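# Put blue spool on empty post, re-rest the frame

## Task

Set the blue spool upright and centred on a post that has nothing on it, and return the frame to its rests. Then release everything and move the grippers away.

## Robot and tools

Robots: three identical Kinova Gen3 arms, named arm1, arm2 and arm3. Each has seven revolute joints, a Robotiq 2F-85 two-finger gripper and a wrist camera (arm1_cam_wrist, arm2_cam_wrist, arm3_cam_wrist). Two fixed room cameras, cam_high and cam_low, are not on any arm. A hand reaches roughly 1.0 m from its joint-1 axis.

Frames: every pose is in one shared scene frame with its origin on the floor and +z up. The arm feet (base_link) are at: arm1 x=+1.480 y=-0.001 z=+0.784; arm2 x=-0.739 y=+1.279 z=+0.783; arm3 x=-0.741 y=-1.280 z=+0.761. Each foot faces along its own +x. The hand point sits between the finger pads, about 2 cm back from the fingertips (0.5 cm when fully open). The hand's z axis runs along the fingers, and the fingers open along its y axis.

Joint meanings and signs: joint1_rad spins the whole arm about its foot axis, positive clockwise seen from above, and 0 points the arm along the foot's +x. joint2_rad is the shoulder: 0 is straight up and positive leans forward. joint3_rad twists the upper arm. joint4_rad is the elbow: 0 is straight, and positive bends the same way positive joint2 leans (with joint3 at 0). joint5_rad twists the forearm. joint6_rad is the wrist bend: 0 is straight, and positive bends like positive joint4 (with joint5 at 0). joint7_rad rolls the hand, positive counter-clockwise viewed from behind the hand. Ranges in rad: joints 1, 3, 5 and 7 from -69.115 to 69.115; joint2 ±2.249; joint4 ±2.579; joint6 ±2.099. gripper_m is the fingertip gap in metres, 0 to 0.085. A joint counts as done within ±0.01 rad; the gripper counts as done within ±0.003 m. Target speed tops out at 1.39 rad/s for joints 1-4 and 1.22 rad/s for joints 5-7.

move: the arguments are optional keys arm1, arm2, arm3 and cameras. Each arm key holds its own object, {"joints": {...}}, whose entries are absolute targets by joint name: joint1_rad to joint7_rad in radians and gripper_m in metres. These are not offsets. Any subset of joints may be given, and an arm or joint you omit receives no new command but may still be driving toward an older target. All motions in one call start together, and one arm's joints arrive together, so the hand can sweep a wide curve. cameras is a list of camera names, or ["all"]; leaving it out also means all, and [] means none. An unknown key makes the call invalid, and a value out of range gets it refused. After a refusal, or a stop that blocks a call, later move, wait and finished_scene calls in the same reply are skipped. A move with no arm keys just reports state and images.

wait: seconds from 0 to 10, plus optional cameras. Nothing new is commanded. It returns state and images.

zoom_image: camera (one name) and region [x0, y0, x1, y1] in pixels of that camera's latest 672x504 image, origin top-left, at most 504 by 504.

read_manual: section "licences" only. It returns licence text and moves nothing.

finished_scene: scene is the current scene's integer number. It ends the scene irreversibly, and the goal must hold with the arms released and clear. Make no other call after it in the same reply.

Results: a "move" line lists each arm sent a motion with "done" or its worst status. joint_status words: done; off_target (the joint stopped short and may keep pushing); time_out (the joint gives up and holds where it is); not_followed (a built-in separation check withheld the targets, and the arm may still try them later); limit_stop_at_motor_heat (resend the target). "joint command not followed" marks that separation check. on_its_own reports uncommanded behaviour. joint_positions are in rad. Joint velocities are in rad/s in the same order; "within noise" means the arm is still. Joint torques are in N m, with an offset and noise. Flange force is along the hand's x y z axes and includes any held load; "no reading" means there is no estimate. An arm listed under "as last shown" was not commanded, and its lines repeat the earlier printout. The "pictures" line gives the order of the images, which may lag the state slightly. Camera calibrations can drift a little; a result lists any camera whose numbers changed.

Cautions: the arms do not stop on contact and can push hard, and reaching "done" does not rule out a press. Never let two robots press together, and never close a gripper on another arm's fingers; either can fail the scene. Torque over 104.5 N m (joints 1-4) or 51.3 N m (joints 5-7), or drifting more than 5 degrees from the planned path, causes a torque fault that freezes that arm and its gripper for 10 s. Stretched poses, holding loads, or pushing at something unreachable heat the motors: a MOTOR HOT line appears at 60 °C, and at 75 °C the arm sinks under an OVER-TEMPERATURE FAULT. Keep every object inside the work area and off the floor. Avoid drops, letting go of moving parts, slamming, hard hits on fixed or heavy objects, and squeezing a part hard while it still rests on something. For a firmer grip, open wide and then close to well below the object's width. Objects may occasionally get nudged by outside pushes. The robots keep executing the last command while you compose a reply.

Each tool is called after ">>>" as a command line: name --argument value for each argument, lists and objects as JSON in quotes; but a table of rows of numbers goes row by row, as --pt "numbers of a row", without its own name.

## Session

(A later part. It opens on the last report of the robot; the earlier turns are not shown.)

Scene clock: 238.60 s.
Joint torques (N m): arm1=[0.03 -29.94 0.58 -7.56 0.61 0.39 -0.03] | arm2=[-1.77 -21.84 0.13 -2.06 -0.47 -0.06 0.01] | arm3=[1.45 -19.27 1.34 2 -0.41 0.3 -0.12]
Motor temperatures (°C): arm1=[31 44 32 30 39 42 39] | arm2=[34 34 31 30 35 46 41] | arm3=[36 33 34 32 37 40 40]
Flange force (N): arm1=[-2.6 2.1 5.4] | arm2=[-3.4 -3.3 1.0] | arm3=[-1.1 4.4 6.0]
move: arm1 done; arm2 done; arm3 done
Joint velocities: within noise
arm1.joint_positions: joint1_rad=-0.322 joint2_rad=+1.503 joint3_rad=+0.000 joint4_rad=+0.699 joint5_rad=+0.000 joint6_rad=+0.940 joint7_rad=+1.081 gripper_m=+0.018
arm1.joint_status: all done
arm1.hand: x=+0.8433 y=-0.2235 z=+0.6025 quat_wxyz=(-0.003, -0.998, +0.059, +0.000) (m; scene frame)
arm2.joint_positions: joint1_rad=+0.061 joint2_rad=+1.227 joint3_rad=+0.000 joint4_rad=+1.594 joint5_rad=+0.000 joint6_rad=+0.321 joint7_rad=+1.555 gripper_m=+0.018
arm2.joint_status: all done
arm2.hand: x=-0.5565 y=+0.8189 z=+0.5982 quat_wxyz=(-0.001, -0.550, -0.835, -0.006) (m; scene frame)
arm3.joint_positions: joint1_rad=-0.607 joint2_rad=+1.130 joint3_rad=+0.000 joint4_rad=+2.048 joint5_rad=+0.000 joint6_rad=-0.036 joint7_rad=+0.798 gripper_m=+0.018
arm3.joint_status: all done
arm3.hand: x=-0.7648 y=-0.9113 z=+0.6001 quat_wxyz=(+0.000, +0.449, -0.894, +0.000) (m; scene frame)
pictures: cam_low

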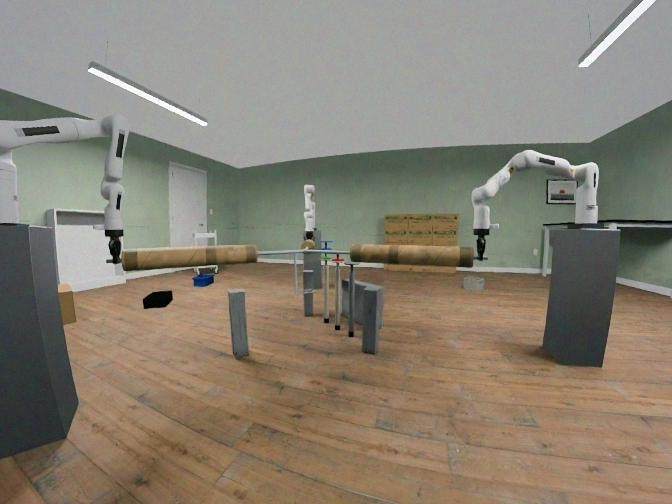

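>>> move --arm1 '{"joints":{"joint1_rad":-0.3226,"joint2_rad":1.4009,"joint4_rad":0.7709,"joint6_rad":0.9698,"joint7_rad":1.081}}' --arm2 '{"joints":{"joint1_rad":0.0597,"joint2_rad":1.1138,"joint4_rad":1.6445,"joint6_rad":0.3833,"joint7_rad":1.5536}}' --arm3 '{"joints":{"joint1_rad":-0.6072,"joint2_rad":0.992,"joint4_rad":2.0956,"joint6_rad":0.054,"joint7_rad":0.7977}}' --cameras '[]'

>>> move --arm1 '{"joints":{"joint1_rad":-0.3229,"joint2_rad":1.3096,"joint4_rad":0.8155,"joint6_rad":1.0165,"joint7_rad":1.0807}}' --arm2 '{"joints":{"joint1_rad":0.0584,"joint2_rad":1.0053,"joint4_rad":1.6763,"joint6_rad":0.46,"joint7_rad":1.5523}}' --arm3 '{"joints":{"joint1_rad":-0.6072,"joint2_rad":0.8564,"joint4_rad":2.1213,"joint6_rad":0.1639,"joint7_rad":0.7977}}' --cameras '[]'

>>> move --arm1 '{"joints":{"joint1_rad":-0.3232,"joint2_rad":1.2291,"joint4_rad":0.8324,"joint6_rad":1.0801,"joint7_rad":1.0804}}' --arm2 '{"joints":{"joint1_rad":0.0573,"joint2_rad":0.9013,"joint4_rad":1.6891,"joint6_rad":0.5512,"joint7_rad":1.5512}}' --arm3 '{"joints":{"joint1_rad":-0.6072,"joint2_rad":0.7226,"joint4_rad":2.1253,"joint6_rad":0.2937,"joint7_rad":0.7977}}' --cameras '[]'

>>> move --arm1 '{"joints":{"joint1_rad":-0.3235,"joint2_rad":1.1591,"joint4_rad":0.8216,"joint6_rad":1.1609,"joint7_rad":1.0801}}' --arm2 '{"joints":{"joint1_rad":0.0561,"joint2_rad":0.8016,"joint4_rad":1.6829,"joint6_rad":0.6571,"joint7_rad":1.55}}' --arm3 '{"joints":{"joint1_rad":-0.6072,"joint2_rad":0.5907,"joint4_rad":2.1075,"joint6_rad":0.4434,"joint7_rad":0.7977}}' --cameras '[]'

>>> move --arm1 '{"joints":{"joint1_rad":-0.3238,"joint2_rad":1.104,"joint4_rad":0.7869,"joint6_rad":1.2507,"joint7_rad":1.0798}}' --arm2 '{"joints":{"joint1_rad":0.0549,"joint2_rad":0.7159,"joint4_rad":1.6605,"joint6_rad":0.7652,"joint7_rad":1.5488}}' --arm3 '{"joints":{"joint1_rad":-0.6072,"joint2_rad":0.4793,"joint4_rad":2.071,"joint6_rad":0.5913,"joint7_rad":0.7977}}' --cameras '[]'

>>> move --arm1 '{"joints":{"joint1_rad":-0.3241,"joint2_rad":1.0601,"joint4_rad":0.7272,"joint6_rad":1.3543,"joint7_rad":1.0795}}' --arm2 '{"joints":{"joint1_rad":0.0536,"joint2_rad":0.6381,"joint4_rad":1.619,"joint6_rad":0.8845,"joint7_rad":1.5475}}' --arm3 '{"joints":{"joint1_rad":-0.6072,"joint2_rad":0.3786,"joint4_rad":2.0154,"joint6_rad":0.7476,"joint7_rad":0.7977}}' --cameras '["cam_high","cam_low"]'

Scene clock: 265.33 s.
Joint torques (N m): arm1=[0.45 -30.34 0.96 -8.38 0.79 -0.05 -0.01] | arm2=[-1.95 -21.9 -0.05 -3.25 -0.57 -0.33 -0.02] | arm3=[1.95 -18.96 1.83 0.63 -0.28 0.17 -0.09]
Motor temperatures (°C): arm1=[31 45 32 30 39 42 39] | arm2=[34 35 31 30 35 46 41] | arm3=[36 33 34 32 37 40 40]
Flange force (N): arm1=[-0.9 2.0 5.0] | arm2=[-2.1 -3.7 0.7] | arm3=[0.7 5.0 5.5]
move: arm1 done; arm2 done; arm3 done
Joint velocities: within noise
arm1.joint_positions: joint1_rad=-0.323 joint2_rad=+1.401 joint3_rad=+0.000 joint4_rad=+0.771 joint5_rad=+0.000 joint6_rad=+0.970 joint7_rad=+1.081 gripper_m=+0.018
arm1.joint_status: all done
arm1.hand: x=+0.8431 y=-0.2235 z=+0.6527 quat_wxyz=(-0.003, -0.998, +0.059, +0.000) (m; scene frame)
arm2.joint_positions: joint1_rad=+0.060 joint2_rad=+1.114 joint3_rad=+0.000 joint4_rad=+1.644 joint5_rad=+0.000 joint6_rad=+0.383 joint7_rad=+1.554 gripper_m=+0.018
arm2.joint_status: all done
arm2.hand: x=-0.5564 y=+0.8189 z=+0.6486 quat_wxyz=(-0.001, -0.550, -0.835, -0.006) (m; scene frame)
arm3.joint_positions: joint1_rad=-0.607 joint2_rad=+0.992 joint3_rad=+0.000 joint4_rad=+2.096 joint5_rad=+0.000 joint6_rad=+0.054 joint7_rad=+0.798 gripper_m=+0.018
arm3.joint_status: all done
arm3.hand: x=-0.7648 y=-0.9112 z=+0.6508 quat_wxyz=(+0.000, +0.449, -0.894, +0.000) (m; scene frame)
pictures: none
No camera images: "cameras" was empty.

Scene clock: 266.40 s.
Joint torques (N m): arm1=[0.48 -29.32 0.83 -7.68 0.8 0.59 -0.05] | arm2=[-1.84 -21.29 -0.05 -3.88 -0.54 -0.25 -0.02] | arm3=[1.39 -18.13 0.78 -0.08 -0.33 0.32 -0.1]
Motor temperatures (°C): arm1=[31 45 32 30 39 42 39] | arm2=[34 35 31 30 35 46 41] | arm3=[36 33 34 32 37 40 40]
Flange force (N): arm1=[-2.3 2.7 4.7] | arm2=[-1.7 -3.4 0.3] | arm3=[-1.0 4.6 5.1]
move: arm1 done; arm2 done; arm3 done
Joint velocities: within noise
arm1.joint_positions: joint1_rad=-0.323 joint2_rad=+1.310 joint3_rad=+0.000 joint4_rad=+0.816 joint5_rad=+0.000 joint6_rad=+1.016 joint7_rad=+1.081 gripper_m=+0.018
arm1.joint_status: all done
arm1.hand: x=+0.8435 y=-0.2233 z=+0.7025 quat_wxyz=(-0.003, -0.998, +0.059, +0.000) (m; scene frame)
arm2.joint_positions: joint1_rad=+0.058 joint2_rad=+1.005 joint3_rad=+0.000 joint4_rad=+1.676 joint5_rad=+0.000 joint6_rad=+0.460 joint7_rad=+1.552 gripper_m=+0.018
arm2.joint_status: all done
arm2.hand: x=-0.5564 y=+0.8190 z=+0.6983 quat_wxyz=(-0.001, -0.550, -0.835, -0.006) (m; scene frame)
arm3.joint_positions: joint1_rad=-0.607 joint2_rad=+0.856 joint3_rad=+0.000 joint4_rad=+2.121 joint5_rad=+0.000 joint6_rad=+0.164 joint7_rad=+0.798 gripper_m=+0.018
arm3.joint_status: all done
arm3.hand: x=-0.7649 y=-0.9112 z=+0.7001 quat_wxyz=(+0.000, +0.449, -0.894, +0.000) (m; scene frame)
pictures: none
No camera images: "cameras" was empty.

Scene clock: 267.47 s.
Joint torques (N m): arm1=[0.85 -28.66 1.11 -7.28 0.94 1.1 -0.06] | arm2=[-1.86 -21.01 -0.08 -5.06 -0.64 -0.5 -0.04] | arm3=[0.65 -17.41 -0.06 -1.34 -0.47 0.3 -0.11]
Motor temperatures (°C): arm1=[31 45 32 30 39 42 39] | arm2=[34 35 31 30 35 46 41] | arm3=[36 33 34 32 37 40 40]
Flange force (N): arm1=[-3.5 3.8 4.5] | arm2=[-0.9 -3.4 0.1] | arm3=[-2.6 3.4 4.5]
move: arm1 done; arm2 done; arm3 done
Joint velocities: within noise
arm1.joint_positions: joint1_rad=-0.323 joint2_rad=+1.229 joint3_rad=+0.000 joint4_rad=+0.832 joint5_rad=+0.000 joint6_rad=+1.080 joint7_rad=+1.080 gripper_m=+0.018
arm1.joint_status: all done
arm1.hand: x=+0.8436 y=-0.2232 z=+0.7522 quat_wxyz=(-0.003, -0.998, +0.059, +0.000) (m; scene frame)
arm2.joint_positions: joint1_rad=+0.057 joint2_rad=+0.901 joint3_rad=+0.000 joint4_rad=+1.689 joint5_rad=+0.000 joint6_rad=+0.551 joint7_rad=+1.551 gripper_m=+0.018
arm2.joint_status: all done
arm2.hand: x=-0.5564 y=+0.8191 z=+0.7479 quat_wxyz=(-0.001, -0.550, -0.835, -0.006) (m; scene frame)
arm3.joint_positions: joint1_rad=-0.607 joint2_rad=+0.723 joint3_rad=+0.000 joint4_rad=+2.125 joint5_rad=+0.000 joint6_rad=+0.294 joint7_rad=+0.798 gripper_m=+0.018
arm3.joint_status: all done
arm3.hand: x=-0.7649 y=-0.9111 z=+0.7493 quat_wxyz=(+0.000, +0.449, -0.894, +0.000) (m; scene frame)
pictures: none
No camera images: "cameras" was empty.

Scene clock: 268.53 s.
Joint torques (N m): arm1=[1.34 -28.32 1.46 -7.53 1.17 1.22 -0.07] | arm2=[-2.23 -20.31 -0.55 -5.92 -0.84 -0.52 0.02] | arm3=[0.4 -16.38 -0.49 -2.27 -0.64 0.75 -0.1]
Motor temperatures (°C): arm1=[31 45 32 30 39 42 39] | arm2=[34 35 31 30 35 46 41] | arm3=[36 33 34 32 37 40 40]
Flange force (N): arm1=[-3.1 4.4 4.1] | arm2=[-0.4 -4.0 -0.2] | arm3=[-3.3 3.4 4.5]
move: arm1 done; arm2 done; arm3 done
Joint velocities: within noise
arm1.joint_positions: joint1_rad=-0.323 joint2_rad=+1.159 joint3_rad=+0.000 joint4_rad=+0.822 joint5_rad=+0.000 joint6_rad=+1.161 joint7_rad=+1.080 gripper_m=+0.018
arm1.joint_status: all done
arm1.hand: x=+0.8435 y=-0.2232 z=+0.8024 quat_wxyz=(-0.003, -0.998, +0.059, +0.000) (m; scene frame)
arm2.joint_positions: joint1_rad=+0.056 joint2_rad=+0.802 joint3_rad=+0.000 joint4_rad=+1.683 joint5_rad=+0.000 joint6_rad=+0.657 joint7_rad=+1.550 gripper_m=+0.018
arm2.joint_status: all done
arm2.hand: x=-0.5564 y=+0.8190 z=+0.7983 quat_wxyz=(-0.001, -0.550, -0.835, -0.006) (m; scene frame)
arm3.joint_positions: joint1_rad=-0.607 joint2_rad=+0.591 joint3_rad=+0.000 joint4_rad=+2.107 joint5_rad=+0.000 joint6_rad=+0.443 joint7_rad=+0.798 gripper_m=+0.018
arm3.joint_status: all done
arm3.hand: x=-0.7649 y=-0.9111 z=+0.8001 quat_wxyz=(+0.000, +0.449, -0.894, +0.000) (m; scene frame)
pictures: none
No camera images: "cameras" was empty.

Scene clock: 269.53 s.
Joint torques (N m): arm1=[1.25 -28.35 1.34 -8.1 1.18 1.01 -0.05] | arm2=[-2.63 -19.6 -0.85 -6.23 -0.97 -0.19 0] | arm3=[0.43 -15.55 -0.36 -3.26 -0.73 0.99 -0.08]
Motor temperatures (°C): arm1=[31 45 32 30 39 42 39] | arm2=[34 35 31 30 35 46 41] | arm3=[36 33 34 32 37 40 40]
Flange force (N): arm1=[-3.1 4.3 3.8] | arm2=[-1.0 -4.7 0.0] | arm3=[-3.8 3.8 4.2]
move: arm1 done; arm2 done; arm3 done
Joint velocities: within noise
arm1.joint_positions: joint1_rad=-0.324 joint2_rad=+1.104 joint3_rad=+0.000 joint4_rad=+0.787 joint5_rad=+0.000 joint6_rad=+1.251 joint7_rad=+1.080 gripper_m=+0.018
arm1.joint_status: all done
arm1.hand: x=+0.8435 y=-0.2232 z=+0.8497 quat_wxyz=(-0.003, -0.998, +0.059, +0.000) (m; scene frame)
arm2.joint_positions: joint1_rad=+0.055 joint2_rad=+0.716 joint3_rad=+0.000 joint4_rad=+1.660 joint5_rad=+0.000 joint6_rad=+0.765 joint7_rad=+1.549 gripper_m=+0.018
arm2.joint_status: all done
arm2.hand: x=-0.5564 y=+0.8193 z=+0.8453 quat_wxyz=(-0.001, -0.550, -0.835, -0.006) (m; scene frame)
arm3.joint_positions: joint1_rad=-0.607 joint2_rad=+0.479 joint3_rad=+0.000 joint4_rad=+2.071 joint5_rad=+0.000 joint6_rad=+0.591 joint7_rad=+0.798 gripper_m=+0.018
arm3.joint_status: all done
arm3.hand: x=-0.7650 y=-0.9111 z=+0.8469 quat_wxyz=(+0.000, +0.449, -0.894, +0.000) (m; scene frame)
pictures: none
No camera images: "cameras" was empty.

Scene clock: 270.53 s.
Joint torques (N m): arm1=[2.33 -28.04 2.08 -7.97 1.65 1.42 -0.04] | arm2=[-2.77 -19.51 -0.94 -8.25 -1.12 -0.89 0.01] | arm3=[-0.14 -14.99 -0.97 -4.99 -1.09 0.87 -0.1]
Motor temperatures (°C): arm1=[31 45 32 30 39 42 39] | arm2=[34 35 31 30 35 46 41] | arm3=[36 33 34 32 37 40 40]
Flange force (N): arm1=[-3.5 6.3 3.6] | arm2=[1.8 -4.8 0.1] | arm3=[-4.2 2.0 4.0]
move: arm1 done; arm2 done; arm3 done
Joint velocities: within noise
arm1.joint_positions: joint1_rad=-0.324 joint2_rad=+1.060 joint3_rad=+0.000 joint4_rad=+0.727 joint5_rad=+0.000 joint6_rad=+1.354 joint7_rad=+1.079 gripper_m=+0.018
arm1.joint_status: all done
arm1.hand: x=+0.8436 y=-0.2232 z=+0.8974 quat_wxyz=(-0.003, -0.998, +0.059, +0.000) (m; scene frame)
arm2.joint_positions: joint1_rad=+0.054 joint2_rad=+0.638 joint3_rad=+0.000 joint4_rad=+1.619 joint5_rad=+0.000 joint6_rad=+0.884 joint7_rad=+1.548 gripper_m=+0.018
arm2.joint_status: all done
arm2.hand: x=-0.5563 y=+0.8192 z=+0.8933 quat_wxyz=(-0.001, -0.550, -0.835, -0.006) (m; scene frame)
arm3.joint_positions: joint1_rad=-0.607 joint2_rad=+0.379 joint3_rad=+0.000 joint4_rad=+2.015 joint5_rad=+0.000 joint6_rad=+0.748 joint7_rad=+0.798 gripper_m=+0.018
arm3.joint_status: all done
arm3.hand: x=-0.7650 y=-0.9111 z=+0.8950 quat_wxyz=(+0.000, +0.449, -0.894, +0.000) (m; scene frame)
pictures: cam_high, cam_low

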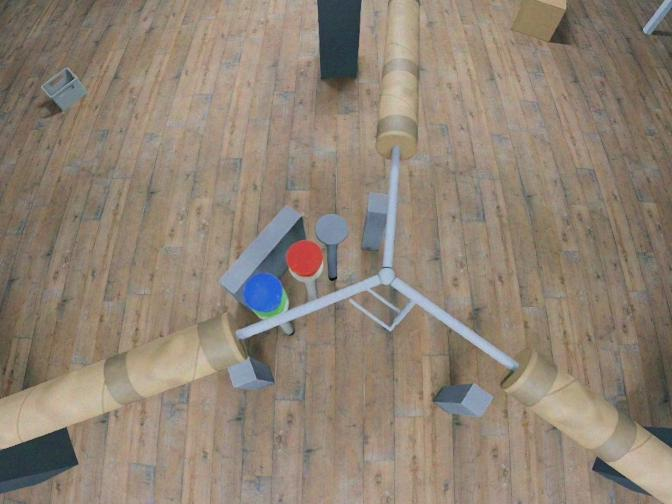

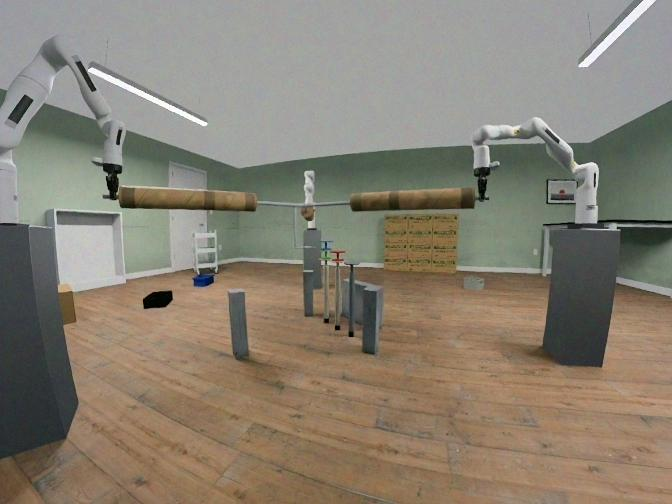

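>>> zoom_image --camera "cam_low" --region '[260, 190, 390, 290]'

>>> zoom_image --camera "cam_high" --region '[220, 200, 440, 360]'

Scaled by 3.877 from the camera's 672x504 image, which has a finer 960x720 frame.

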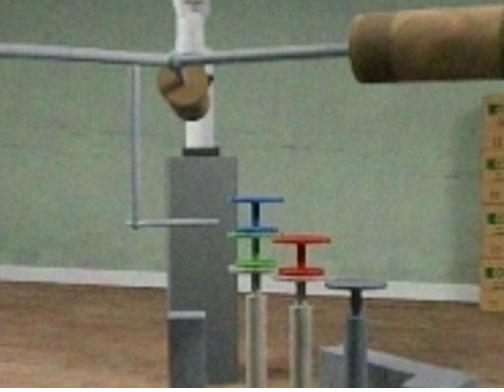

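Scaled by 2.291 from the camera's 672x504 image, which has a finer 960x720 frame.

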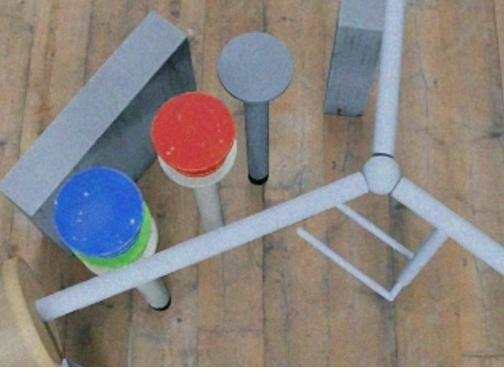

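>>> move --arm1 '{"joints":{"joint1_rad":-0.2715,"joint2_rad":1.0499,"joint4_rad":0.7499,"joint6_rad":1.3418,"joint7_rad":1.1321}}' --arm2 '{"joints":{"joint1_rad":0.0384,"joint2_rad":0.5753,"joint4_rad":1.7459,"joint6_rad":0.8204,"joint7_rad":1.5323}}' --arm3 '{"joints":{"joint1_rad":-0.6154,"joint2_rad":0.4412,"joint4_rad":1.9047,"joint6_rad":0.7957,"joint7_rad":0.7895}}' --cameras '[]'

>>> move --arm1 '{"joints":{"joint1_rad":-0.2189,"joint2_rad":1.046,"joint4_rad":0.7583,"joint6_rad":1.3373,"joint7_rad":1.1847}}' --arm2 '{"joints":{"joint1_rad":0.0199,"joint2_rad":0.5141,"joint4_rad":1.8667,"joint6_rad":0.7608,"joint7_rad":1.5138}}' --arm3 '{"joints":{"joint1_rad":-0.6225,"joint2_rad":0.5053,"joint4_rad":1.7873,"joint6_rad":0.849,"joint7_rad":0.7824}}' --cameras '[]'

>>> move --arm1 '{"joints":{"joint1_rad":-0.1661,"joint2_rad":1.0484,"joint4_rad":0.7529,"joint6_rad":1.3403,"joint7_rad":1.2375}}' --arm2 '{"joints":{"joint1_rad":-0.0013,"joint2_rad":0.4549,"joint4_rad":1.9812,"joint6_rad":0.7055,"joint7_rad":1.4926}}' --arm3 '{"joints":{"joint1_rad":-0.6285,"joint2_rad":0.5704,"joint4_rad":1.6645,"joint6_rad":0.9067,"joint7_rad":0.7764}}' --cameras '[]'

>>> move --arm1 '{"joints":{"joint1_rad":-0.1133,"joint2_rad":1.0575,"joint4_rad":0.7327,"joint6_rad":1.3514,"joint7_rad":1.2903}}' --arm2 '{"joints":{"joint1_rad":-0.0271,"joint2_rad":0.3967,"joint4_rad":2.0905,"joint6_rad":0.6544,"joint7_rad":1.4668}}' --arm3 '{"joints":{"joint1_rad":-0.6335,"joint2_rad":0.638,"joint4_rad":1.5326,"joint6_rad":0.971,"joint7_rad":0.7714}}' --cameras '["cam_high","cam_low"]'

>>> zoom_image --camera "cam_low" --region '[260, 190, 390, 290]'

>>> zoom_image --camera "cam_high" --region '[220, 200, 440, 360]'

Scene clock: 317.17 s.
Joint torques (N m): arm1=[3.2 -28.47 2.79 -8.98 2.09 0.45 -0.09] | arm2=[-3.08 -18.1 -1.38 -8.44 -1.35 -1.29 0.05] | arm3=[0.07 -16.56 -0.64 -5.3 -0.81 0.89 -0.04]
Motor temperatures (°C): arm1=[31 46 32 30 39 42 39] | arm2=[34 35 31 30 35 46 41] | arm3=[36 33 34 32 37 40 40]
Flange force (N): arm1=[-1.4 6.4 3.4] | arm2=[2.8 -5.8 -0.4] | arm3=[-3.8 2.8 3.9]
move: arm1 done; arm2 done; arm3 done
Joint velocities: within noise
arm1.joint_positions: joint1_rad=-0.271 joint2_rad=+1.050 joint3_rad=+0.000 joint4_rad=+0.750 joint5_rad=+0.000 joint6_rad=+1.342 joint7_rad=+1.132 gripper_m=+0.018
arm1.joint_status: all done
arm1.hand: x=+0.8355 y=-0.1883 z=+0.8972 quat_wxyz=(-0.003, -0.998, +0.059, +0.001) (m; scene frame)
arm2.joint_positions: joint1_rad=+0.038 joint2_rad=+0.575 joint3_rad=+0.000 joint4_rad=+1.746 joint5_rad=+0.000 joint6_rad=+0.820 joint7_rad=+1.532 gripper_m=+0.018
arm2.joint_status: all done
arm2.hand: x=-0.5643 y=+0.8535 z=+0.8935 quat_wxyz=(-0.002, -0.550, -0.835, -0.006) (m; scene frame)
arm3.joint_positions: joint1_rad=-0.615 joint2_rad=+0.441 joint3_rad=+0.000 joint4_rad=+1.905 joint5_rad=+0.000 joint6_rad=+0.796 joint7_rad=+0.789 gripper_m=+0.018
arm3.joint_status: all done
arm3.hand: x=-0.7730 y=-0.8766 z=+0.8950 quat_wxyz=(+0.000, +0.449, -0.894, +0.000) (m; scene frame)
pictures: none
No camera images: "cameras" was empty.

Scene clock: 318.20 s.
Joint torques (N m): arm1=[2.69 -28.42 2.43 -9 1.87 0.41 -0.1] | arm2=[-2.84 -16.24 -1.43 -7.35 -1.3 -0.89 0] | arm3=[-0.03 -18.08 -0.65 -5.32 -0.8 1.17 -0.04]
Motor temperatures (°C): arm1=[31 46 32 30 39 42 39] | arm2=[34 35 31 30 35 46 41] | arm3=[36 33 34 32 37 40 40]
Flange force (N): arm1=[-1.9 5.5 3.3] | arm2=[1.5 -5.9 -0.9] | arm3=[-4.5 3.2 4.1]
move: arm1 done; arm2 done; arm3 done
Joint velocities: within noise
arm1.joint_positions: joint1_rad=-0.219 joint2_rad=+1.046 joint3_rad=+0.000 joint4_rad=+0.758 joint5_rad=+0.000 joint6_rad=+1.337 joint7_rad=+1.185 gripper_m=+0.018
arm1.joint_status: all done
arm1.hand: x=+0.8277 y=-0.1538 z=+0.8971 quat_wxyz=(-0.003, -0.998, +0.059, +0.000) (m; scene frame)
arm2.joint_positions: joint1_rad=+0.020 joint2_rad=+0.514 joint3_rad=+0.000 joint4_rad=+1.867 joint5_rad=+0.000 joint6_rad=+0.761 joint7_rad=+1.514 gripper_m=+0.018
arm2.joint_status: all done
arm2.hand: x=-0.5723 y=+0.8883 z=+0.8937 quat_wxyz=(-0.002, -0.550, -0.835, -0.006) (m; scene frame)
arm3.joint_positions: joint1_rad=-0.623 joint2_rad=+0.505 joint3_rad=+0.000 joint4_rad=+1.787 joint5_rad=+0.000 joint6_rad=+0.849 joint7_rad=+0.782 gripper_m=+0.018
arm3.joint_status: all done
arm3.hand: x=-0.7811 y=-0.8419 z=+0.8950 quat_wxyz=(+0.000, +0.449, -0.894, +0.000) (m; scene frame)
pictures: none
No camera images: "cameras" was empty.

Scene clock: 319.23 s.
Joint torques (N m): arm1=[2.44 -28.66 2.23 -9.3 1.75 0.21 -0.12] | arm2=[-3.09 -14.41 -1.68 -6.14 -1.34 -0.34 0.07] | arm3=[0.07 -19.49 -0.64 -4.98 -0.87 1.66 0]
Motor temperatures (°C): arm1=[31 46 32 30 39 42 39] | arm2=[34 35 31 30 35 46 41] | arm3=[36 33 34 32 37 40 40]
Flange force (N): arm1=[-1.7 4.8 3.4] | arm2=[0.1 -6.9 -1.0] | arm3=[-5.5 4.6 4.1]
move: arm1 done; arm2 done; arm3 done
Joint velocities: within noise
arm1.joint_positions: joint1_rad=-0.166 joint2_rad=+1.048 joint3_rad=+0.000 joint4_rad=+0.753 joint5_rad=+0.000 joint6_rad=+1.340 joint7_rad=+1.237 gripper_m=+0.018
arm1.joint_status: all done
arm1.hand: x=+0.8197 y=-0.1194 z=+0.8970 quat_wxyz=(-0.003, -0.998, +0.059, +0.001) (m; scene frame)
arm2.joint_positions: joint1_rad=-0.001 joint2_rad=+0.455 joint3_rad=+0.000 joint4_rad=+1.981 joint5_rad=+0.000 joint6_rad=+0.705 joint7_rad=+1.493 gripper_m=+0.018
arm2.joint_status: all done
arm2.hand: x=-0.5803 y=+0.9229 z=+0.8939 quat_wxyz=(-0.001, -0.550, -0.835, -0.006) (m; scene frame)
arm3.joint_positions: joint1_rad=-0.629 joint2_rad=+0.570 joint3_rad=+0.000 joint4_rad=+1.665 joint5_rad=+0.000 joint6_rad=+0.907 joint7_rad=+0.776 gripper_m=+0.018
arm3.joint_status: all done
arm3.hand: x=-0.7891 y=-0.8075 z=+0.8949 quat_wxyz=(+0.000, +0.449, -0.894, +0.000) (m; scene frame)
pictures: none
No camera images: "cameras" was empty.

Scene clock: 320.30 s.
Joint torques (N m): arm1=[2.59 -29.12 2.33 -10.28 1.85 -0.69 -0.16] | arm2=[-3.09 -12.94 -1.8 -5.94 -1.51 -0.46 0.04] | arm3=[0.68 -21.02 0.03 -5.14 -0.54 1.82 -0.03]
Motor temperatures (°C): arm1=[31 46 32 30 39 42 39] | arm2=[34 35 31 30 35 46 41] | arm3=[36 33 34 32 37 40 40]
Flange force (N): arm1=[0.3 4.3 3.1] | arm2=[0.1 -7.7 -1.4] | arm3=[-5.3 6.0 4.0]
move: arm1 done; arm2 done; arm3 done
Joint velocities: within noise
arm1.joint_positions: joint1_rad=-0.113 joint2_rad=+1.057 joint3_rad=+0.000 joint4_rad=+0.733 joint5_rad=+0.000 joint6_rad=+1.351 joint7_rad=+1.290 gripper_m=+0.018
arm1.joint_status: all done
arm1.hand: x=+0.8117 y=-0.0848 z=+0.8968 quat_wxyz=(-0.003, -0.998, +0.059, +0.001) (m; scene frame)
arm2.joint_positions: joint1_rad=-0.027 joint2_rad=+0.397 joint3_rad=+0.000 joint4_rad=+2.090 joint5_rad=+0.000 joint6_rad=+0.654 joint7_rad=+1.467 gripper_m=+0.018
arm2.joint_status: all done
arm2.hand: x=-0.5883 y=+0.9575 z=+0.8941 quat_wxyz=(-0.001, -0.549, -0.835, -0.006) (m; scene frame)
arm3.joint_positions: joint1_rad=-0.634 joint2_rad=+0.638 joint3_rad=+0.000 joint4_rad=+1.533 joint5_rad=+0.000 joint6_rad=+0.971 joint7_rad=+0.771 gripper_m=+0.018
arm3.joint_status: all done
arm3.hand: x=-0.7971 y=-0.7728 z=+0.8950 quat_wxyz=(+0.000, +0.449, -0.894, +0.000) (m; scene frame)
pictures: cam_high, cam_low

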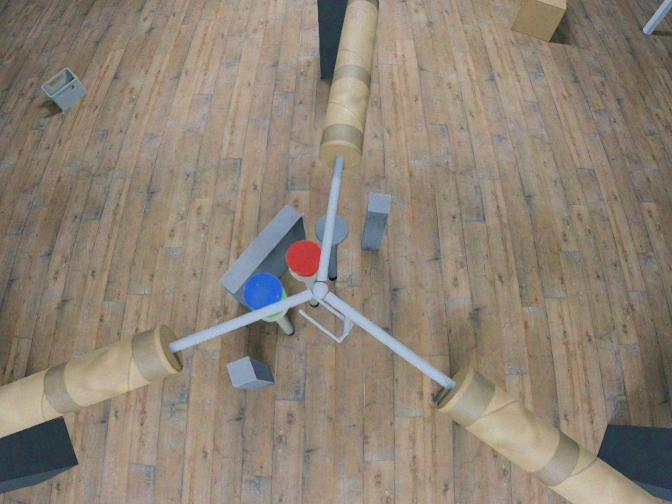

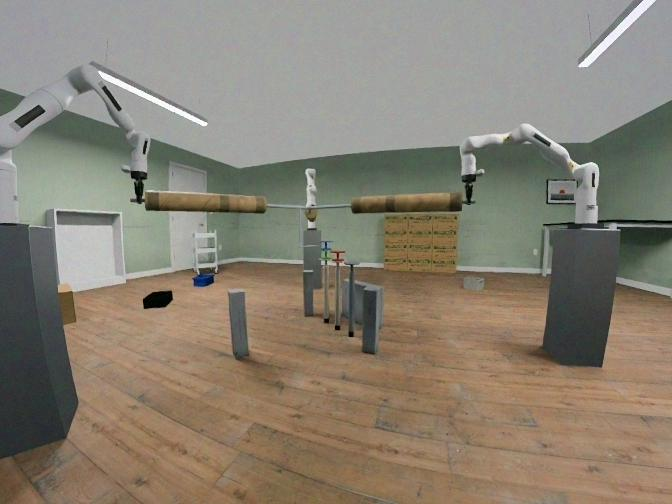

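Scaled by 3.877 from the camera's 672x504 image, which has a finer 960x720 frame.

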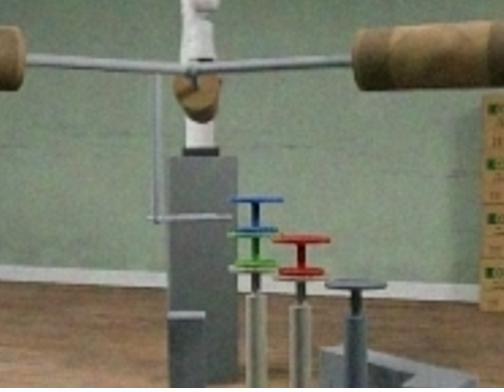

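Scaled by 2.291 from the camera's 672x504 image, which has a finer 960x720 frame.

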